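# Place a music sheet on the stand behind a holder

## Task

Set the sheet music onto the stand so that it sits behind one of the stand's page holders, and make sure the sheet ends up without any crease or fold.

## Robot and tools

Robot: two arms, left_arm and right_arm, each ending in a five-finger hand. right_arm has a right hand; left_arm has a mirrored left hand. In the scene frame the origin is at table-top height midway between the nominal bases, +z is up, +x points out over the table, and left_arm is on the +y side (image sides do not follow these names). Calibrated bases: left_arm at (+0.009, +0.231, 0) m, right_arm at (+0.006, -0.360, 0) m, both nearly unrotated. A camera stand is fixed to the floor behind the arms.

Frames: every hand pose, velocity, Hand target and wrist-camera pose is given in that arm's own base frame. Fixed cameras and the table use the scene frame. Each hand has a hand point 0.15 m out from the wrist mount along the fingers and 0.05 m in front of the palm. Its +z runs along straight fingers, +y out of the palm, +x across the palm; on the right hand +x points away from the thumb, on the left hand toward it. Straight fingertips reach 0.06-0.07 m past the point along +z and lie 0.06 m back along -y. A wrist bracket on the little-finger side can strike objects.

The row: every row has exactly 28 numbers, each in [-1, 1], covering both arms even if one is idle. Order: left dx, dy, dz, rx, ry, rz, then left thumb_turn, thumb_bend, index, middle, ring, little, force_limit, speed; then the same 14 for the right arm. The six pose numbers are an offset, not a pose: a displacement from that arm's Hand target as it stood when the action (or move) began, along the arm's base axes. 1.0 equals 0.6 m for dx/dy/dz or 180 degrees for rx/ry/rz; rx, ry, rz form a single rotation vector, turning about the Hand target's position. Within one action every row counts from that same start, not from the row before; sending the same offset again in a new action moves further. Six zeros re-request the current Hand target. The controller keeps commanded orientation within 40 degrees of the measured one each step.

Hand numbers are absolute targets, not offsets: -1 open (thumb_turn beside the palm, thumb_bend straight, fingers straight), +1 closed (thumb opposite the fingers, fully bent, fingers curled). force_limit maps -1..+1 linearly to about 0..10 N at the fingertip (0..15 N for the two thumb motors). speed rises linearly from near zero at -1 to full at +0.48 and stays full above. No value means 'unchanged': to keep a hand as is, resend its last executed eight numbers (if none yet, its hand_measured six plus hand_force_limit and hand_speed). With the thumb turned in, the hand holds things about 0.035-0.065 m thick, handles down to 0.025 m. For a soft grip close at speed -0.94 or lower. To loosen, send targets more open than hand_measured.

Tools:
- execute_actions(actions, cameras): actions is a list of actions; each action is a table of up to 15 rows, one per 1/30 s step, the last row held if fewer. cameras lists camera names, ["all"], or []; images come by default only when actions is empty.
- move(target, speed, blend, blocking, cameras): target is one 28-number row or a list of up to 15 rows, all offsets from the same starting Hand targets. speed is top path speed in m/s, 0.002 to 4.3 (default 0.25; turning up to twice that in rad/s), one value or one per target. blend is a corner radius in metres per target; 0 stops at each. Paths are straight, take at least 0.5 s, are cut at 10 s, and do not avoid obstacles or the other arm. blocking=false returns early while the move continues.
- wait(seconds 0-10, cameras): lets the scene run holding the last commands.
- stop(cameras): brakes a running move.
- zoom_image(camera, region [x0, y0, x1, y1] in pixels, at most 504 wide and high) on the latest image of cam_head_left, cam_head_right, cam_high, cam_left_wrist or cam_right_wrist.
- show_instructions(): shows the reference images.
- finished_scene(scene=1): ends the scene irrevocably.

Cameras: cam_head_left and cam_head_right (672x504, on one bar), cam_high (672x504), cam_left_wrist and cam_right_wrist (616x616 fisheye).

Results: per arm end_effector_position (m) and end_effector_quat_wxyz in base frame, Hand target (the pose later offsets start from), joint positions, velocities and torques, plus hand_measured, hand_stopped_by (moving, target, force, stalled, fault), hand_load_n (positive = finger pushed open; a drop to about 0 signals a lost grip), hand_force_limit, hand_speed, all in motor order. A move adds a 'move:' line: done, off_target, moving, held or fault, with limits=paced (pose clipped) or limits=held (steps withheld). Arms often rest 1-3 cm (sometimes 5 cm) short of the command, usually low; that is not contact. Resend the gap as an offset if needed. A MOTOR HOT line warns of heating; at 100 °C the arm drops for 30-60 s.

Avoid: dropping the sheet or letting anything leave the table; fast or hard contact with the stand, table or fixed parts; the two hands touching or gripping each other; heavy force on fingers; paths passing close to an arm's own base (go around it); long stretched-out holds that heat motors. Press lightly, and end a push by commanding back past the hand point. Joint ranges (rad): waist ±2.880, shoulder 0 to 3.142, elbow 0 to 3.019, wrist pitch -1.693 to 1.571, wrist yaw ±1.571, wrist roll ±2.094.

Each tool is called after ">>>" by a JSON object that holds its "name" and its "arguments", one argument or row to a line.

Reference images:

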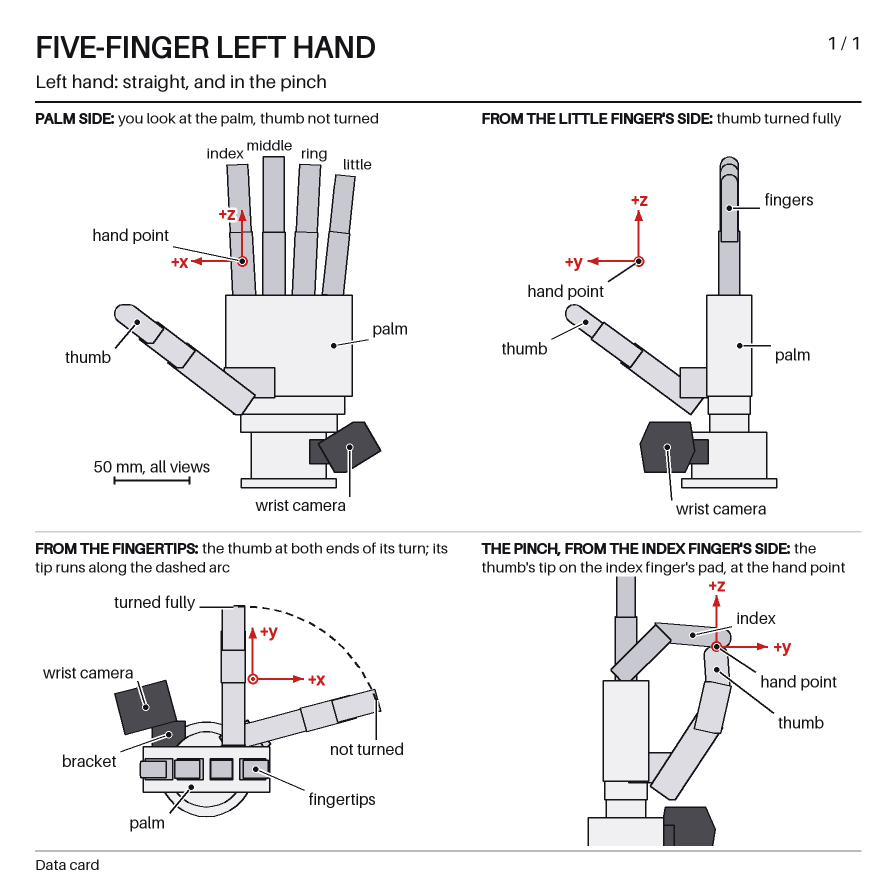

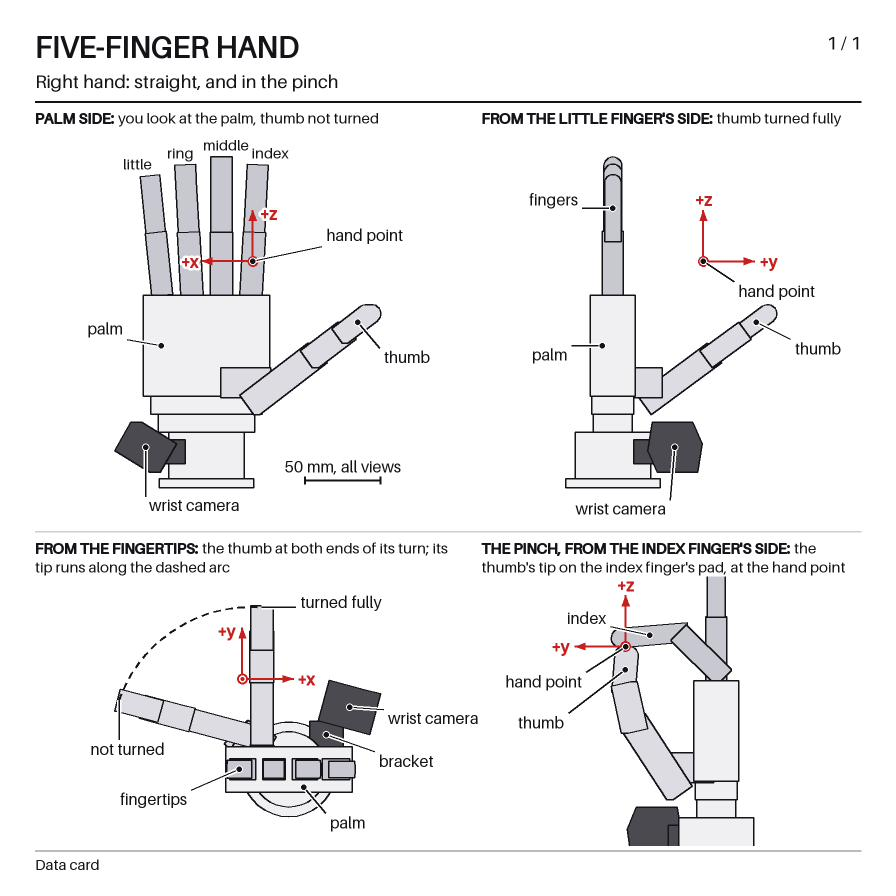

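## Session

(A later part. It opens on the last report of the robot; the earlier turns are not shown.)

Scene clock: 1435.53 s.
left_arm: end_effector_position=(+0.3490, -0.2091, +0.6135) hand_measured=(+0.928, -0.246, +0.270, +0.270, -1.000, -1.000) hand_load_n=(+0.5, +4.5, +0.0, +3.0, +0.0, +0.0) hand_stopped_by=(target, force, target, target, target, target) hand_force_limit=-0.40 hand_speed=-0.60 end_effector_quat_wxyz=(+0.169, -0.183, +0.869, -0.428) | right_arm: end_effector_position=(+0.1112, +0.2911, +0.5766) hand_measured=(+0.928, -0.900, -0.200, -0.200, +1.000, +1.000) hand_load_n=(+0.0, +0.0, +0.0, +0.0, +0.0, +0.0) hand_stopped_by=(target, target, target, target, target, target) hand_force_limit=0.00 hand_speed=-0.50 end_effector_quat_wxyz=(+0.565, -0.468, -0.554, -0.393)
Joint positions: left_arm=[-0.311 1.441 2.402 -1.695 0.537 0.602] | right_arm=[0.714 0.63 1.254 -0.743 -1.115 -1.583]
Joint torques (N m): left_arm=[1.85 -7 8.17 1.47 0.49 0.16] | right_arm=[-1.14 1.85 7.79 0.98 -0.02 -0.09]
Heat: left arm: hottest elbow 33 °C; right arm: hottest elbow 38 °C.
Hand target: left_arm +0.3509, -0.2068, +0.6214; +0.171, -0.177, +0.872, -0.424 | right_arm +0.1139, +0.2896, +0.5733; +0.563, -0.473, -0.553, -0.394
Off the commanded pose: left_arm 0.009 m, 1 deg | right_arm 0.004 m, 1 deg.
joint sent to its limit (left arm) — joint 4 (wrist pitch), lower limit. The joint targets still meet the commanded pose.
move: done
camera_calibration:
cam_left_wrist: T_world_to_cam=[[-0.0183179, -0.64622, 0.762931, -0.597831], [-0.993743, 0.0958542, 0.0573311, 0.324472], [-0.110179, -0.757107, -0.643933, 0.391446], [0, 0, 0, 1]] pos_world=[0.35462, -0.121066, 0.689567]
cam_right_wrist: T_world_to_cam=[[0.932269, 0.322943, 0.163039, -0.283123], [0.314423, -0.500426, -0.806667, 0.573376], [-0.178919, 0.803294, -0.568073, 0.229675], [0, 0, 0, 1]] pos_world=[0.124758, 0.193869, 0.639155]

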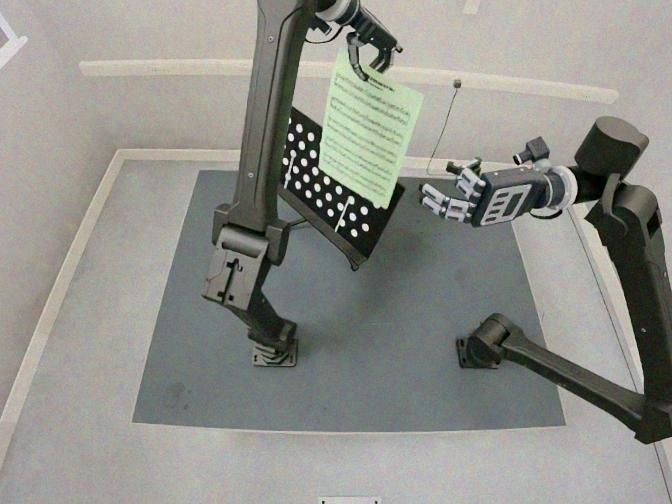

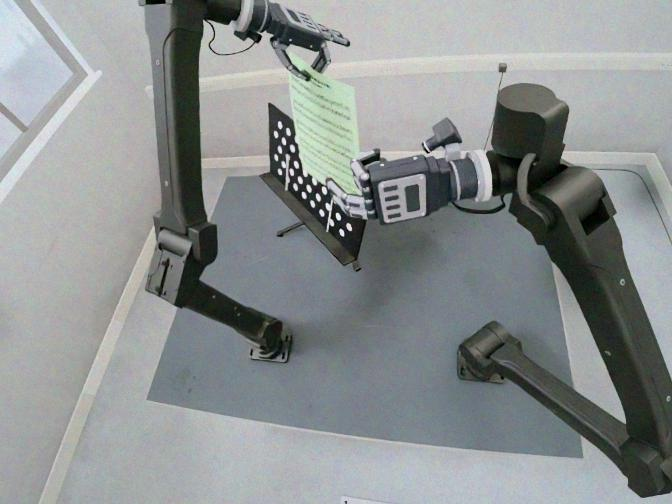

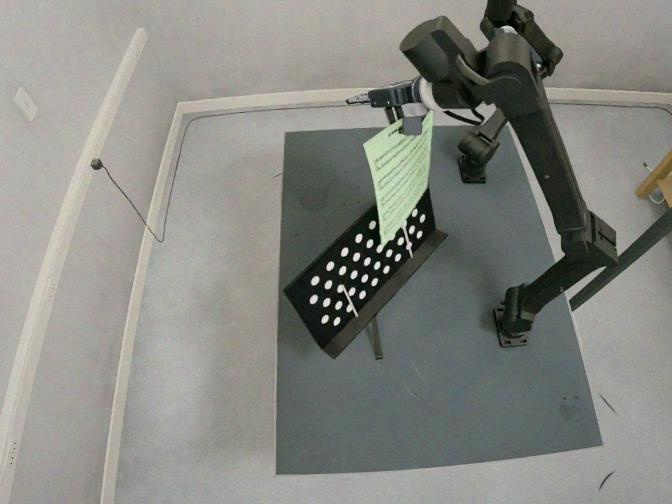

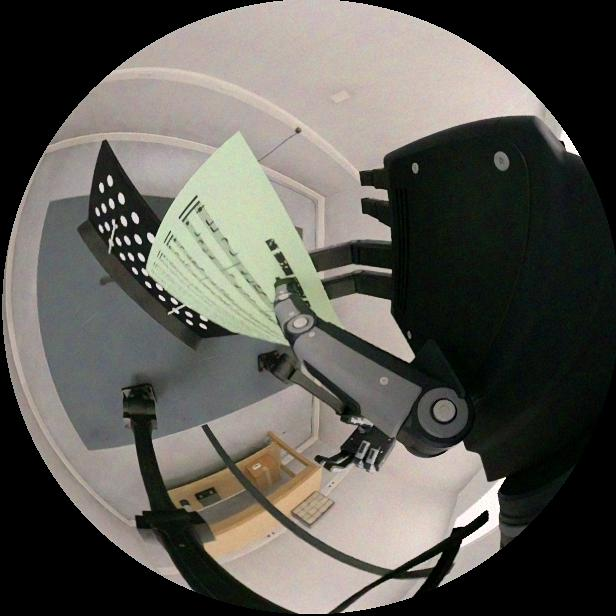

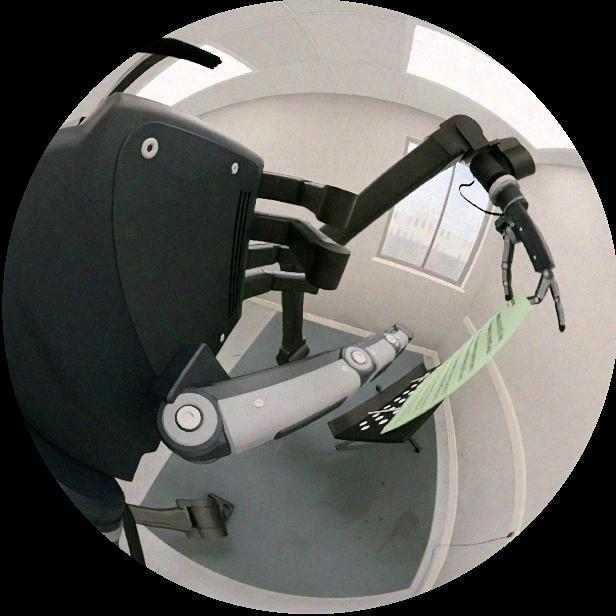

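>>> {"name": "move", "arguments": {
  "target": [0.026,-0.026,0.0133,0.0147,-0.0144,-0.0417,0.928,-0.1,0.27,0.27,-1,-1,-0.4,-0.6,0.08,-0.2,0,0,0,0,0.928,-0.9,-0.2,-0.2,1,1,0,-0.5],
  "speed": 0.08,
  "cameras": ["all"]
}}

>>> {"name": "zoom_image", "arguments": {
  "camera": "cam_head_left",
  "region": [290, 120, 420, 260]
}}

>>> {"name": "zoom_image", "arguments": {
  "camera": "cam_head_right",
  "region": [270, 120, 400, 260]
}}

>>> {"name": "zoom_image", "arguments": {
  "camera": "cam_high",
  "region": [320, 140, 450, 280]
}}

>>> {"name": "zoom_image", "arguments": {
  "camera": "cam_left_wrist",
  "region": [60, 120, 340, 400]
}}

Scene clock: 1459.53 s.
left_arm: end_effector_position=(+0.3654, -0.2191, +0.6237) hand_measured=(+0.928, -0.246, +0.270, +0.270, -1.000, -1.000) hand_load_n=(+0.5, +4.5, +0.0, +3.5, +0.0, +0.5) hand_stopped_by=(target, force, target, target, target, target) hand_force_limit=-0.40 hand_speed=-0.60 end_effector_quat_wxyz=(+0.189, -0.121, +0.870, -0.439) | right_arm: end_effector_position=(+0.1636, +0.1734, +0.5755) hand_measured=(+0.928, -0.900, -0.200, -0.200, +1.000, +1.000) hand_load_n=(+0.5, +0.0, +0.0, +0.0, +0.0, +0.0) hand_stopped_by=(target, target, target, target, target, target) hand_force_limit=0.00 hand_speed=-0.50 end_effector_quat_wxyz=(-0.485, +0.548, +0.446, +0.515)
Joint positions: left_arm=[-0.318 1.498 2.489 -1.695 0.578 0.703] | right_arm=[-0.136 0.506 1.232 -0.953 -1.574 -1.726]
Joint torques (N m): left_arm=[0.67 -7.3 7.98 1.51 0.5 0.15] | right_arm=[-1.2 3.31 6.97 0.76 -0.13 0.07]
Heat: left arm: hottest elbow 34 °C; right arm: hottest elbow 38 °C.
Hand target: left_arm +0.3665, -0.2224, +0.6295; +0.166, -0.106, +0.887, -0.418 | right_arm +0.1619, +0.1696, +0.5732; -0.563, +0.473, +0.552, +0.394
Off the commanded pose: left_arm 0.007 m, 4 deg | right_arm 0.005 m, 22 deg.
joint sent to its limit (left arm) — joint 4 (wrist pitch), lower limit. The joint targets are off in orientation, not in position.
joint sent to its limit (right arm) — joint 5 (wrist yaw), lower limit. The joint targets are off in orientation, not in position.
move: off_target (left_arm, right_arm)
camera_calibration:
cam_left_wrist: T_world_to_cam=[[-0.149115, -0.645522, 0.749044, -0.55513], [-0.981312, 0.189779, -0.0318025, 0.412846], [-0.121624, -0.739788, -0.661757, 0.411303], [0, 0, 0, 1]] pos_world=[0.372377, -0.13242, 0.701129]
cam_right_wrist: T_world_to_cam=[[0.979625, -0.0669207, 0.189359, -0.249201], [0.123607, -0.542223, -0.831093, 0.549712], [0.158292, 0.837565, -0.522903, 0.245893], [0, 0, 0, 1]] pos_world=[0.137252, 0.0754383, 0.632628]

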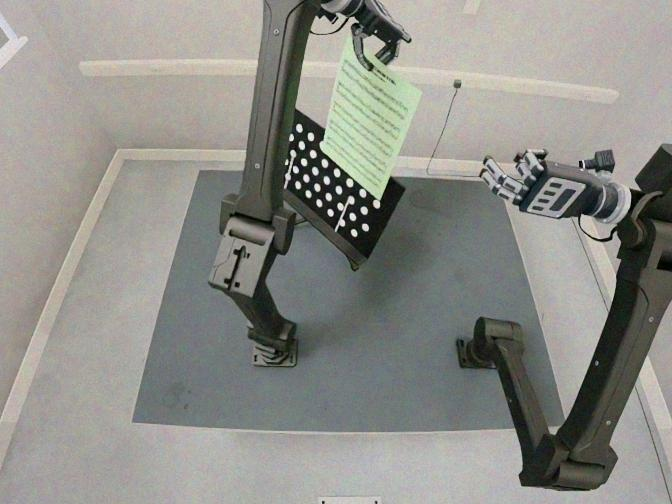

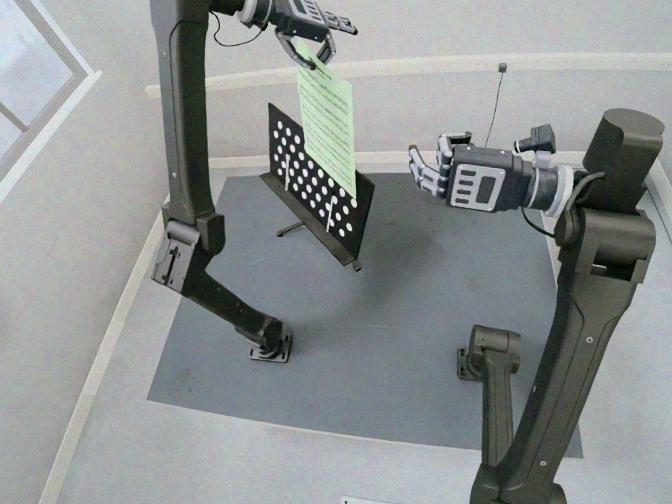

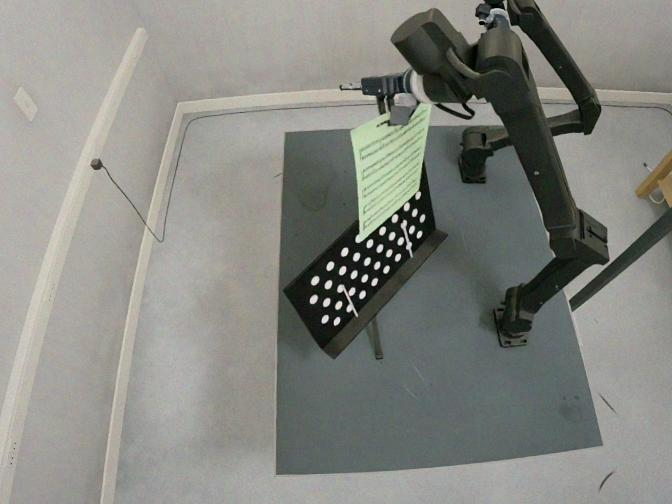

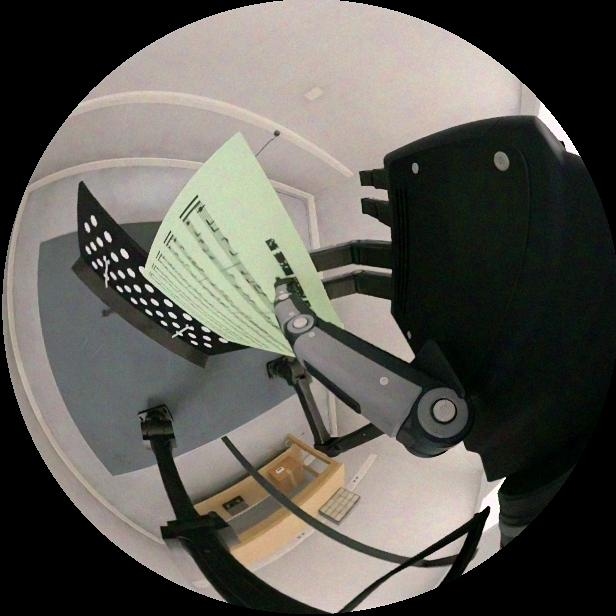

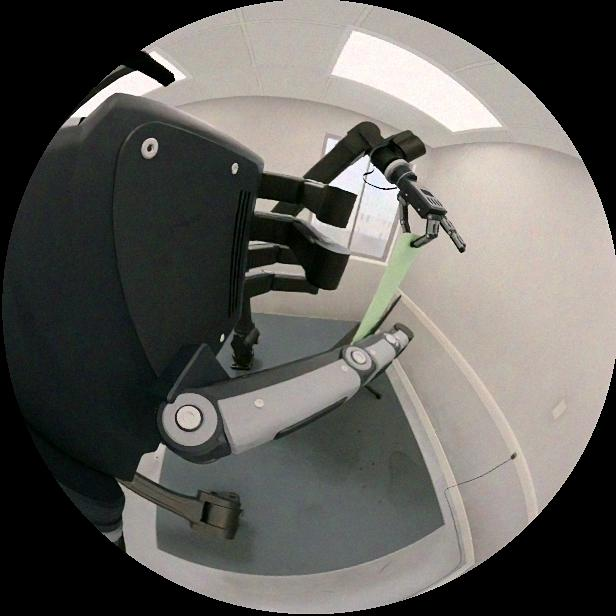

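Scaled by 3.600 from the camera's 672x504 image, which has a finer 960x720 frame.

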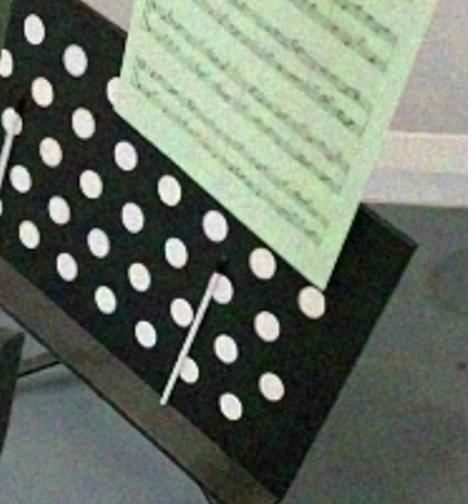

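Scaled by 3.600 from the camera's 672x504 image, which has a finer 960x720 frame.

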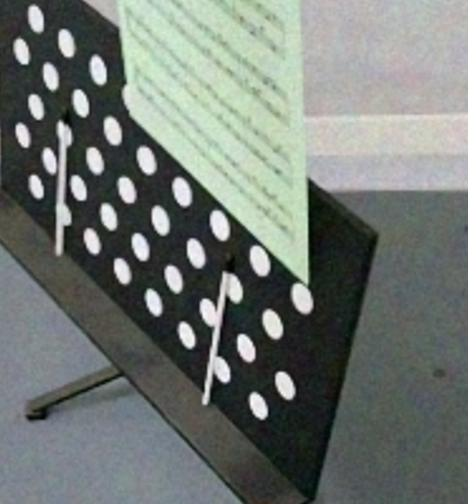

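Scaled by 3.600 from the camera's 672x504 image, which has a finer 960x720 frame.

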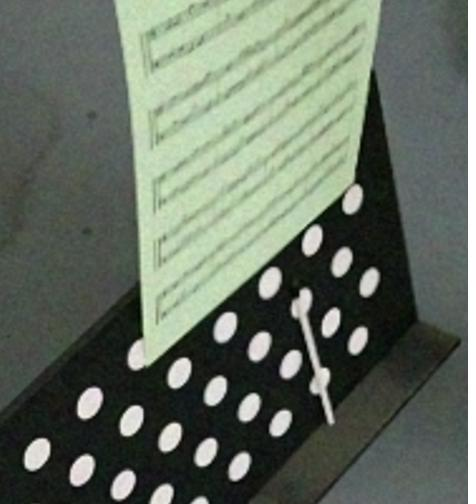

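Scaled by 1.800 from the camera's 616x616 image, which has a finer 880x880 frame.

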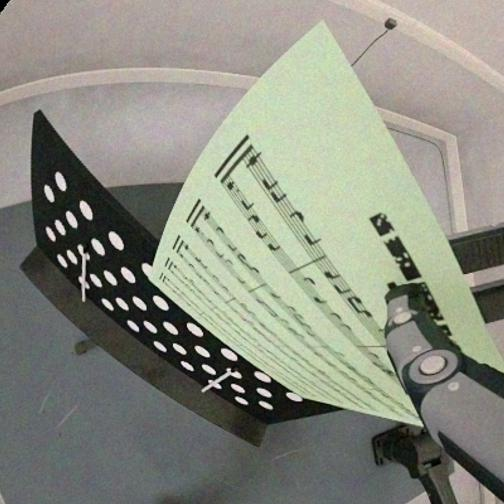

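>>> {"name": "move", "arguments": {
  "target": [0.0213,-0.021,-0.025,0,0,0,0.928,-0.1,0.27,0.27,-1,-1,-0.4,-0.6,0,0,0,0,0,0,0.928,-0.9,-0.2,-0.2,1,1,0,-0.5],
  "speed": 0.06,
  "cameras": ["all"]
}}

>>> {"name": "zoom_image", "arguments": {
  "camera": "cam_head_left",
  "region": [290, 120, 420, 260]
}}

>>> {"name": "zoom_image", "arguments": {
  "camera": "cam_head_right",
  "region": [270, 120, 400, 260]
}}

>>> {"name": "zoom_image", "arguments": {
  "camera": "cam_high",
  "region": [320, 140, 450, 280]
}}

>>> {"name": "zoom_image", "arguments": {
  "camera": "cam_right_wrist",
  "region": [320, 150, 520, 450]
}}

Scene clock: 1483.63 s.
left_arm: end_effector_position=(+0.3787, -0.2325, +0.6076) hand_measured=(+0.928, -0.246, +0.270, +0.270, -1.000, -1.000) hand_load_n=(+0.5, +4.5, +0.0, +3.0, +0.0, +0.0) hand_stopped_by=(target, force, target, target, target, target) hand_force_limit=-0.40 hand_speed=-0.60 end_effector_quat_wxyz=(+0.174, -0.118, +0.879, -0.429) | right_arm: end_effector_position=(+0.1635, +0.1734, +0.5755) hand_measured=(+0.928, -0.900, -0.200, -0.200, +1.000, +1.000) hand_load_n=(+0.0, +0.0, +0.0, +0.0, +0.0, +0.0) hand_stopped_by=(target, target, target, target, target, target) hand_force_limit=0.00 hand_speed=-0.50 end_effector_quat_wxyz=(-0.485, +0.548, +0.446, +0.515)
Joint positions: left_arm=[-0.345 1.536 2.489 -1.695 0.563 0.706] | right_arm=[-0.136 0.506 1.232 -0.953 -1.574 -1.726]
Joint torques (N m): left_arm=[0.62 -8.41 8.31 1.47 0.33 0.15] | right_arm=[-0.97 3.37 6.99 0.73 -0.07 0.05]
Heat: left arm: hottest elbow 35 °C; right arm: hottest elbow 38 °C.
Hand target: left_arm +0.3794, -0.2350, +0.6144; +0.166, -0.106, +0.887, -0.418 | right_arm +0.1624, +0.1722, +0.5733; -0.486, +0.553, +0.440, +0.514 (not the last commanded pose)
Off the commanded pose: left_arm 0.007 m, 2 deg | right_arm 0.005 m, 22 deg.
joint sent to its limit (left arm) — joint 4 (wrist pitch), lower limit. The joint targets still meet the commanded pose.
move: off_target (right_arm)
camera_calibration:
cam_left_wrist: T_world_to_cam=[[-0.137618, -0.660478, 0.738126, -0.550969], [-0.978521, 0.206139, 0.00201649, 0.409978], [-0.153488, -0.721994, -0.67466, 0.416496], [0, 0, 0, 1]] pos_world=[0.389276, -0.147707, 0.68685]
cam_right_wrist: T_world_to_cam=[[0.979778, -0.0669779, 0.188543, -0.248701], [0.122911, -0.542085, -0.831286, 0.549919], [0.157884, 0.83765, -0.522891, 0.245935], [0, 0, 0, 1]] pos_world=[0.137251, 0.0754384, 0.632628]

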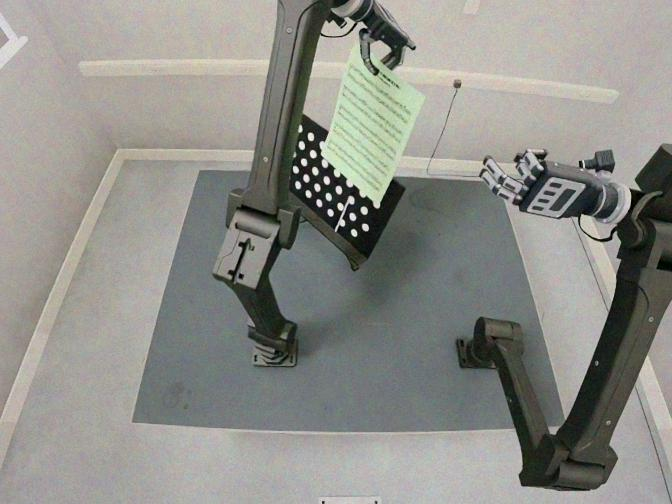

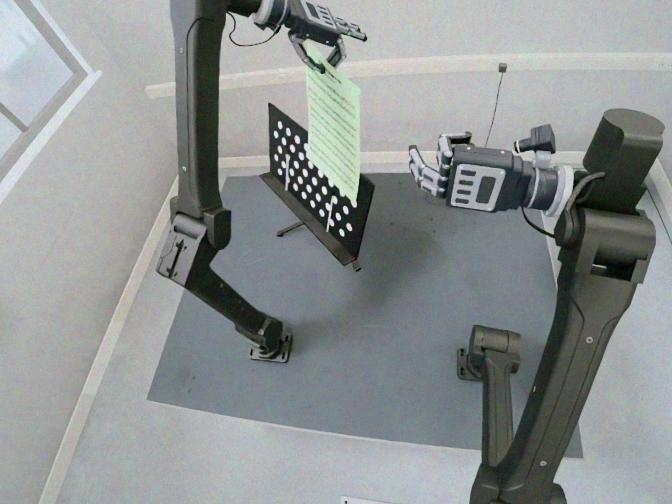

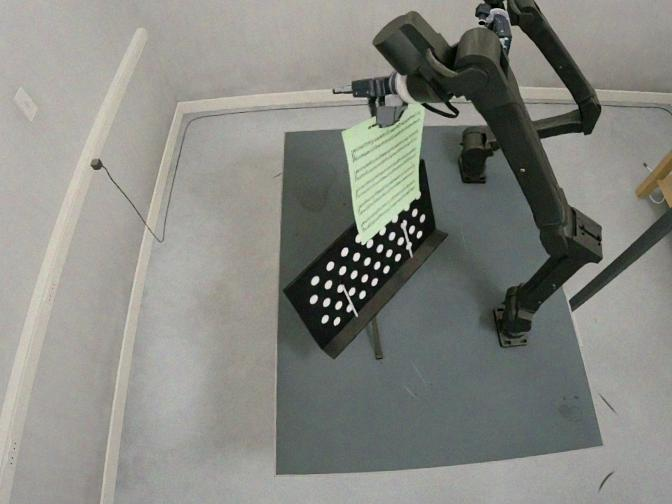

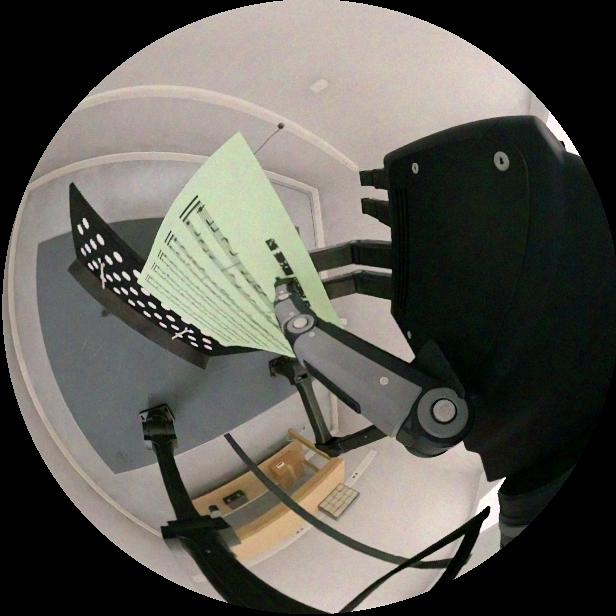

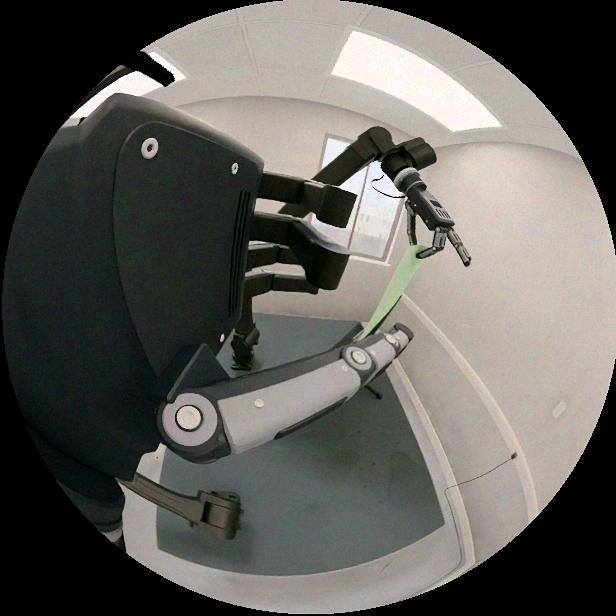

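Scaled by 3.600 from the camera's 672x504 image, which has a finer 960x720 frame.

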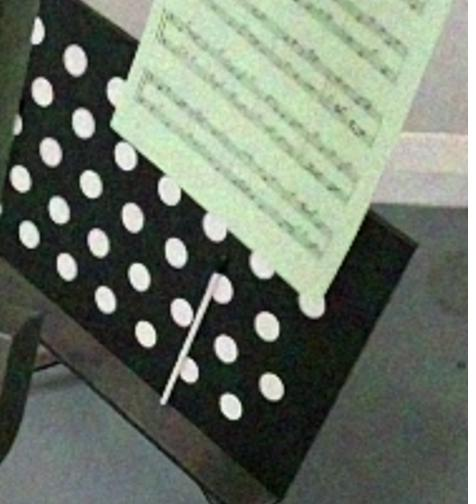

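Scaled by 3.600 from the camera's 672x504 image, which has a finer 960x720 frame.

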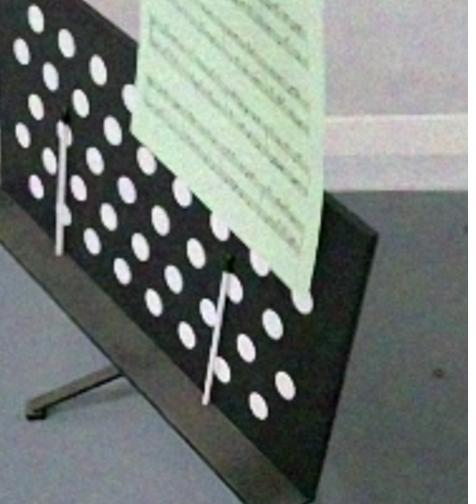

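Scaled by 3.600 from the camera's 672x504 image, which has a finer 960x720 frame.

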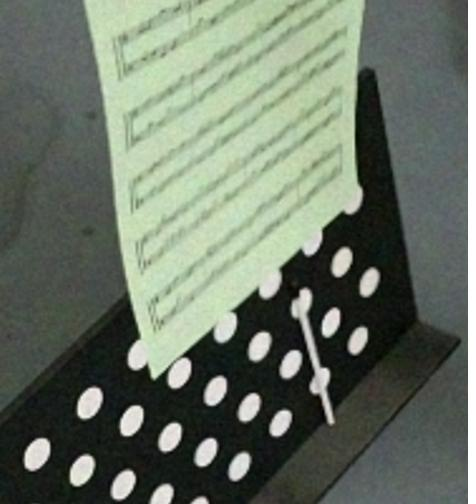

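Scaled by 1.680 from the camera's 616x616 image, which has a finer 880x880 frame.

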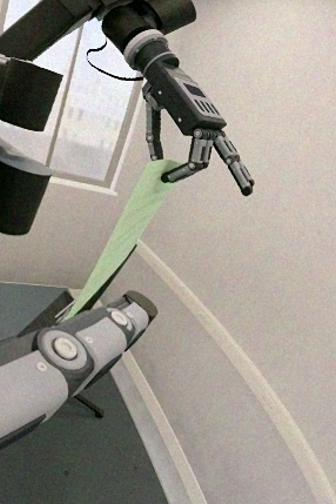

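>>> {"name": "move", "arguments": {
  "target": [0.0,0.0,-0.1,0.0117,0.0119,0,0.928,-0.1,0.27,0.27,-1,-1,-0.4,-0.6,0,0,0,0,0,0,0.928,-0.9,-0.2,-0.2,1,1,0,-0.5],
  "speed": 0.05,
  "cameras": ["all"]
}}

>>> {"name": "zoom_image", "arguments": {
  "camera": "cam_head_left",
  "region": [290, 120, 420, 260]
}}

>>> {"name": "zoom_image", "arguments": {
  "camera": "cam_head_right",
  "region": [270, 120, 400, 260]
}}

>>> {"name": "zoom_image", "arguments": {
  "camera": "cam_high",
  "region": [320, 140, 450, 280]
}}

>>> {"name": "zoom_image", "arguments": {
  "camera": "cam_right_wrist",
  "region": [320, 150, 520, 450]
}}

Scene clock: 1516.07 s.
left_arm: end_effector_position=(+0.3839, -0.2342, +0.5471) hand_measured=(+0.928, -0.246, +0.270, +0.270, -1.000, -1.000) hand_load_n=(+0.5, +4.5, +0.0, +3.0, +0.0, +0.0) hand_stopped_by=(target, force, target, target, target, target) hand_force_limit=-0.40 hand_speed=-0.60 end_effector_quat_wxyz=(+0.138, -0.123, +0.900, -0.394) | right_arm: end_effector_position=(+0.1635, +0.1734, +0.5755) hand_measured=(+0.928, -0.900, -0.200, -0.200, +1.000, +1.000) hand_load_n=(+0.0, +0.0, +0.0, +0.5, +0.0, +0.0) hand_stopped_by=(target, target, target, target, target, target) hand_force_limit=0.00 hand_speed=-0.50 end_effector_quat_wxyz=(-0.485, +0.548, +0.446, +0.515)
Joint positions: left_arm=[-0.358 1.475 2.242 -1.627 0.537 0.737] | right_arm=[-0.136 0.506 1.232 -0.953 -1.574 -1.726]
Joint torques (N m): left_arm=[0.56 -11.93 5.81 2.7 0.35 0.15] | right_arm=[-0.97 3.43 6.99 0.69 -0.07 0.06]
Heat: left arm: hottest elbow 36 °C; right arm: hottest elbow 37 °C.
Hand target: left_arm +0.3794, -0.2350, +0.5544; +0.152, -0.111, +0.897, -0.400 | right_arm +0.1624, +0.1722, +0.5733; -0.486, +0.553, +0.440, +0.514
Off the commanded pose: left_arm 0.009 m, 2 deg | right_arm 0.003 m, 1 deg.
move: done
camera_calibration:
cam_left_wrist: T_world_to_cam=[[-0.087704, -0.709094, 0.699639, -0.516148], [-0.971278, 0.216829, 0.0980037, 0.362849], [-0.221196, -0.670948, -0.707744, 0.431311], [0, 0, 0, 1]] pos_world=[0.402563, -0.155286, 0.630814]
cam_right_wrist: T_world_to_cam=[[0.979778, -0.0669779, 0.188543, -0.248701], [0.122911, -0.542085, -0.831286, 0.549919], [0.157884, 0.83765, -0.522891, 0.245935], [0, 0, 0, 1]] pos_world=[0.137251, 0.0754384, 0.632628]

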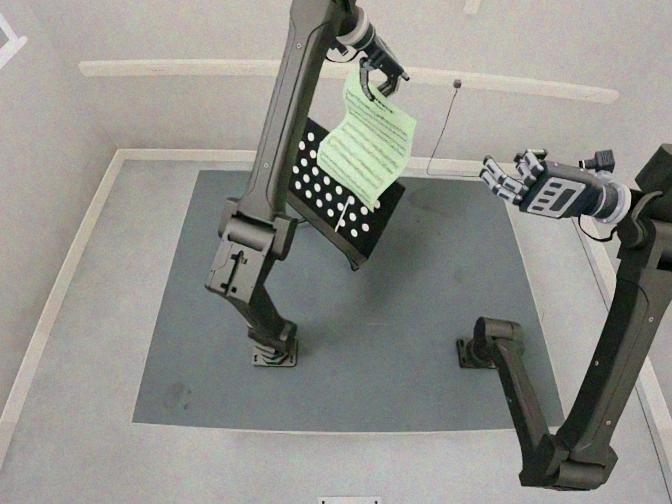

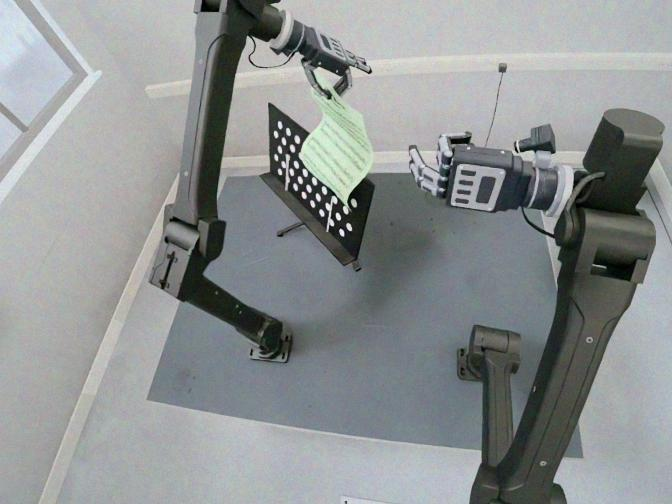

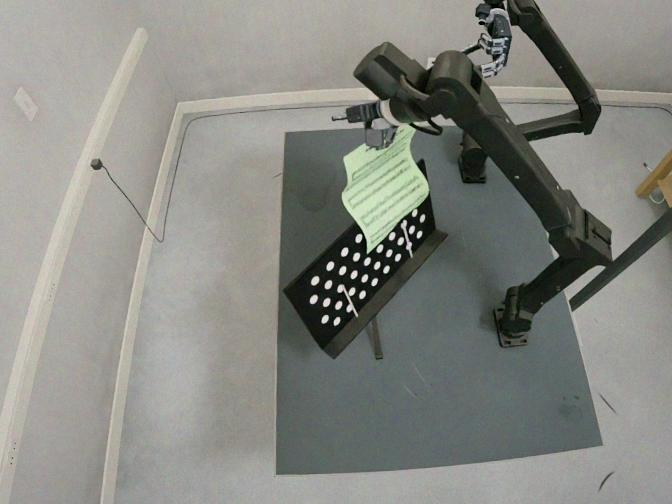

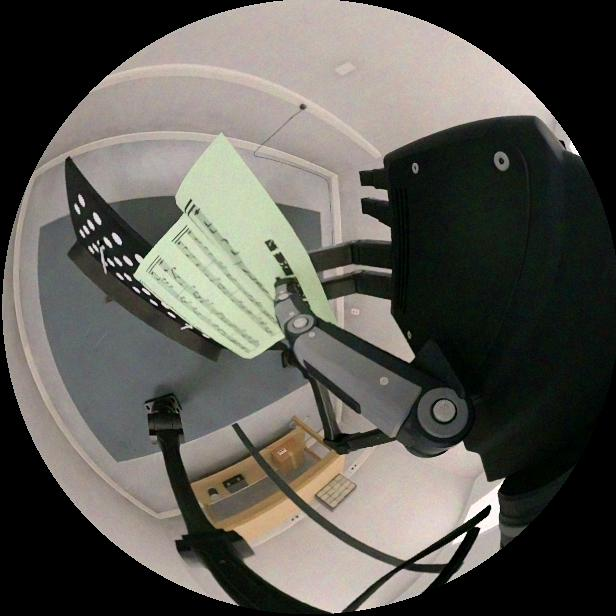

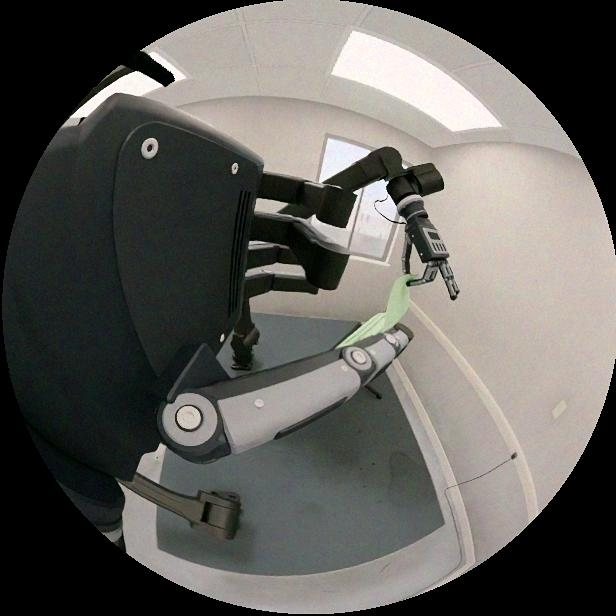

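Scaled by 3.600 from the camera's 672x504 image, which has a finer 960x720 frame.

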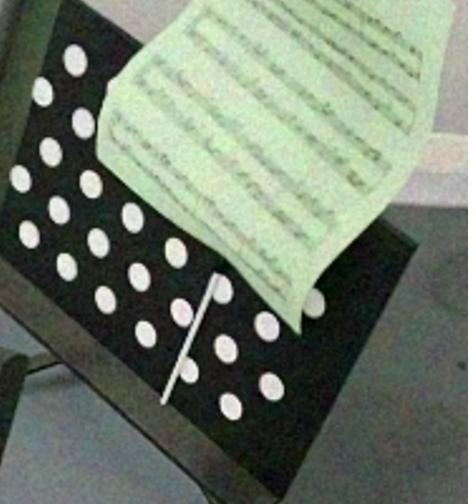

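Scaled by 3.600 from the camera's 672x504 image, which has a finer 960x720 frame.

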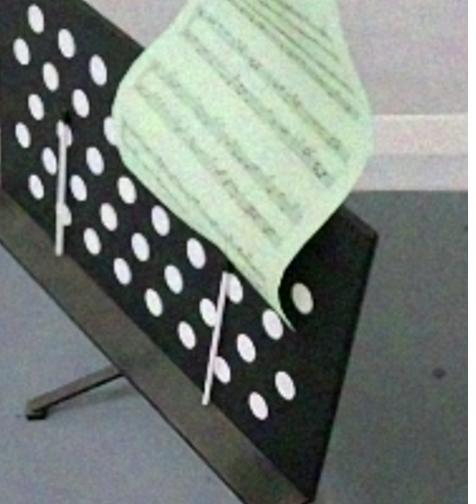

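Scaled by 3.600 from the camera's 672x504 image, which has a finer 960x720 frame.

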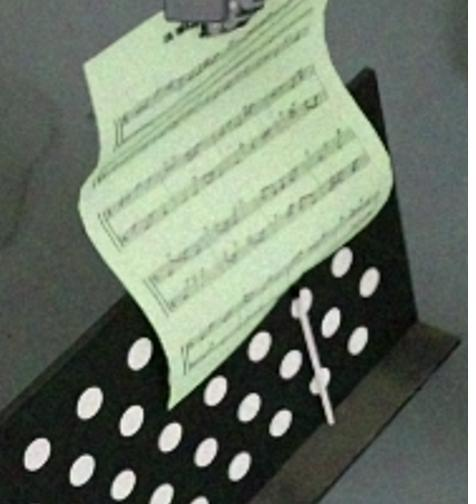

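Scaled by 1.680 from the camera's 616x616 image, which has a finer 880x880 frame.

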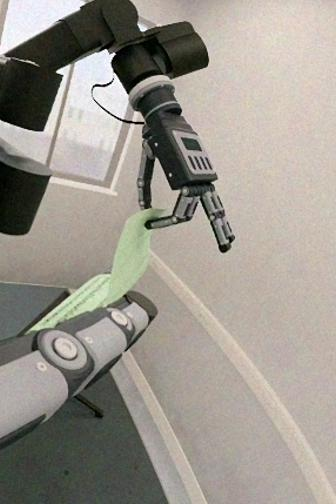

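>>> {"name": "move", "arguments": {
  "target": [-0.01,0.01,0.12,-0.0117,-0.0119,0,0.928,-0.1,0.27,0.27,-1,-1,-0.4,-0.6,0,0,0,0,0,0,0.928,-0.9,-0.2,-0.2,1,1,0,-0.5],
  "speed": 0.1,
  "cameras": ["all"]
}}

>>> {"name": "zoom_image", "arguments": {
  "camera": "cam_head_left",
  "region": [290, 40, 450, 260]
}}

>>> {"name": "zoom_image", "arguments": {
  "camera": "cam_high",
  "region": [380, 200, 430, 270]
}}

>>> {"name": "zoom_image", "arguments": {
  "camera": "cam_left_wrist",
  "region": [60, 160, 260, 400]
}}

Scene clock: 1528.93 s.
left_arm: end_effector_position=(+0.3703, -0.2306, +0.6202) hand_measured=(+0.928, -0.246, +0.270, +0.270, -1.000, -1.000) hand_load_n=(+0.5, +4.5, +0.0, +3.5, +0.0, +0.0) hand_stopped_by=(target, force, target, target, target, target) hand_force_limit=-0.40 hand_speed=-0.60 end_effector_quat_wxyz=(+0.188, -0.104, +0.874, -0.436) | right_arm: end_effector_position=(+0.1635, +0.1734, +0.5755) hand_measured=(+0.928, -0.900, -0.200, -0.200, +1.000, +1.000) hand_load_n=(+0.5, +0.0, +0.0, +0.0, +0.0, +0.0) hand_stopped_by=(target, target, target, target, target, target) hand_force_limit=0.00 hand_speed=-0.50 end_effector_quat_wxyz=(-0.485, +0.548, +0.446, +0.515)
Joint positions: left_arm=[-0.347 1.522 2.509 -1.695 0.568 0.72] | right_arm=[-0.136 0.506 1.232 -0.953 -1.574 -1.726]
Joint torques (N m): left_arm=[1.96 -7.82 8.02 1.52 0.49 -0.07] | right_arm=[-0.97 3.49 6.99 0.66 -0.08 0.06]
Heat: left arm: hottest elbow 36 °C; right arm: hottest elbow 37 °C.
Hand target: left_arm +0.3734, -0.2291, +0.6264; +0.166, -0.106, +0.887, -0.418 | right_arm +0.1624, +0.1722, +0.5733; -0.486, +0.553, +0.440, +0.514
Off the commanded pose: left_arm 0.007 m, 4 deg | right_arm 0.003 m, 1 deg.
joint sent to its limit (left arm) — joint 4 (wrist pitch), lower limit. The joint targets are off in orientation, not in position.
move: off_target (left_arm)
camera_calibration:
cam_left_wrist: T_world_to_cam=[[-0.176487, -0.651738, 0.737625, -0.543417], [-0.974734, 0.219959, -0.0388714, 0.428647], [-0.136913, -0.725849, -0.674091, 0.417644], [0, 0, 0, 1]] pos_world=[0.379092, -0.145304, 0.69903]
cam_right_wrist: T_world_to_cam=[[0.979778, -0.0669779, 0.188543, -0.248701], [0.122911, -0.542085, -0.831286, 0.549919], [0.157884, 0.83765, -0.522891, 0.245935], [0, 0, 0, 1]] pos_world=[0.137251, 0.0754384, 0.632628]

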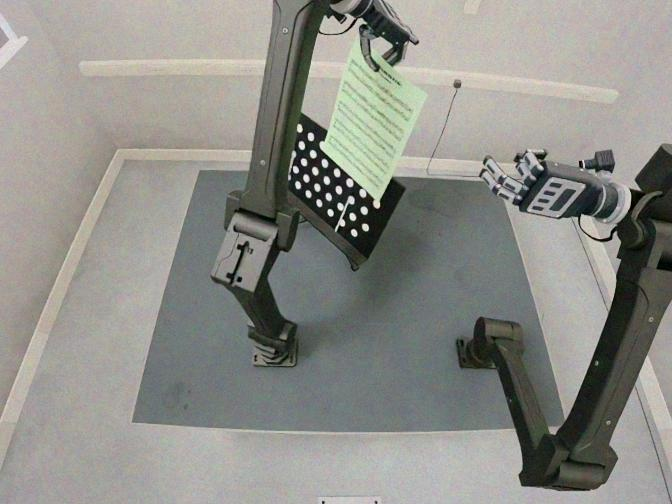

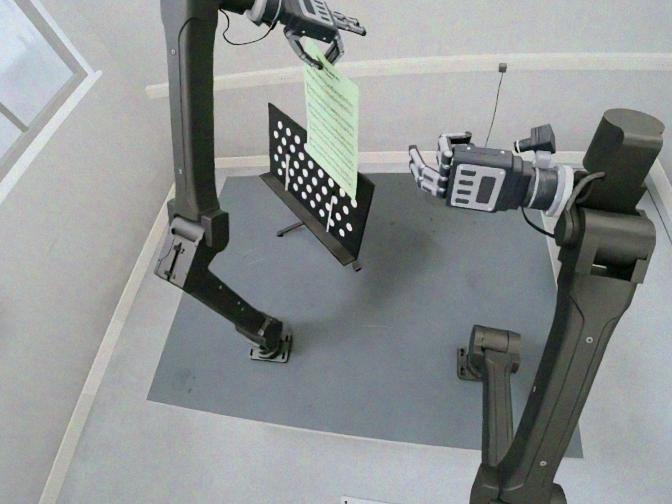

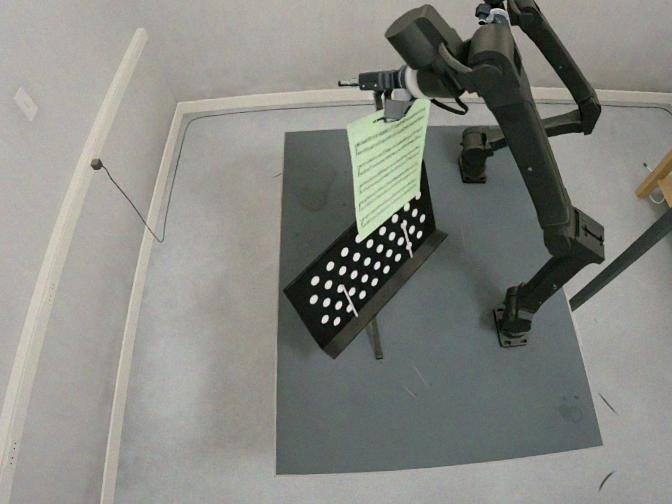

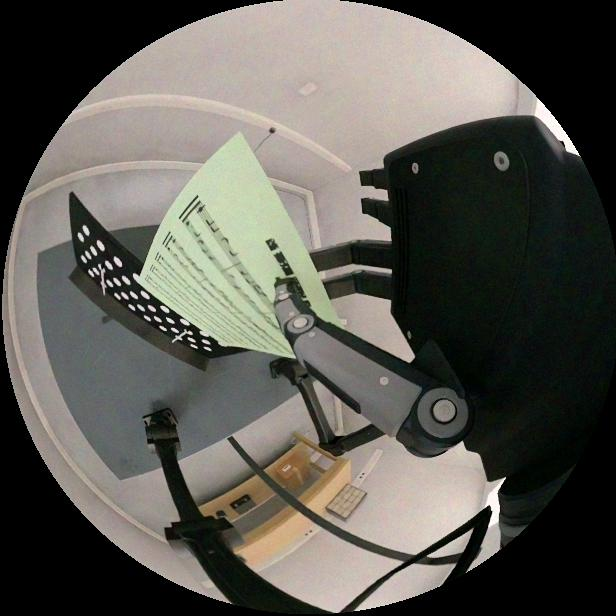

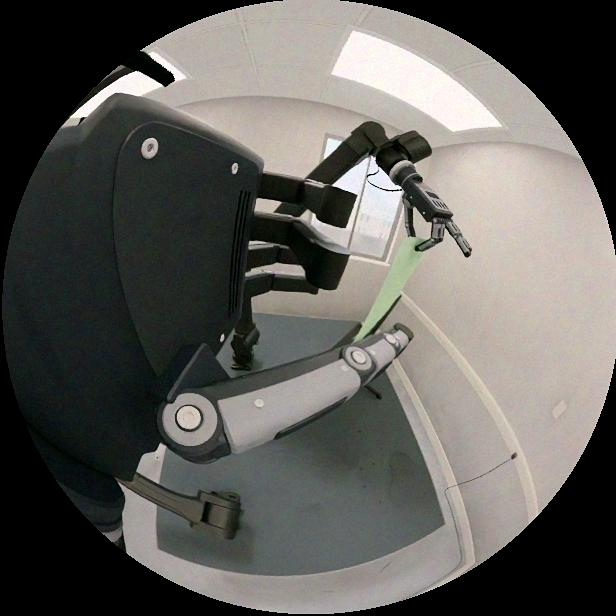

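Scaled by 2.291 from the camera's 672x504 image, which has a finer 960x720 frame.

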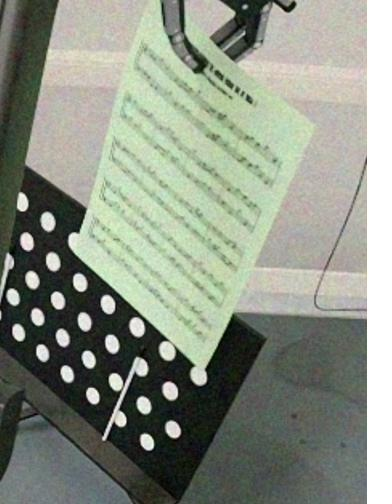

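Scaled by 7.200 from the camera's 672x504 image, which has a finer 960x720 frame.

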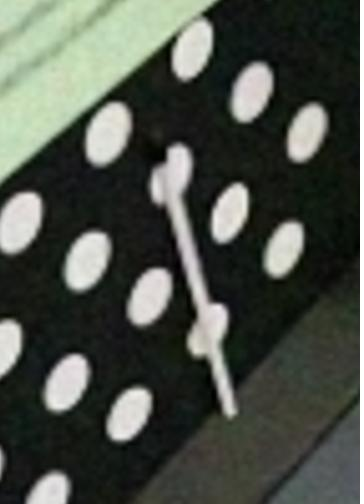

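Scaled by 2.100 from the camera's 616x616 image, which has a finer 880x880 frame.

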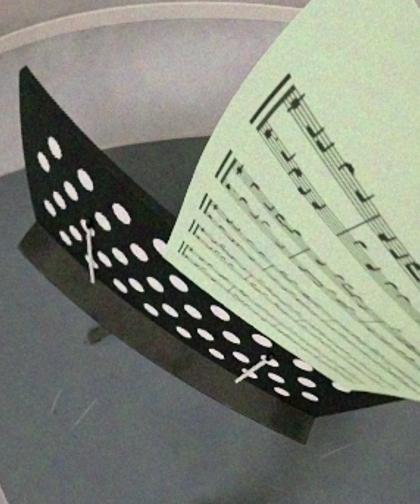

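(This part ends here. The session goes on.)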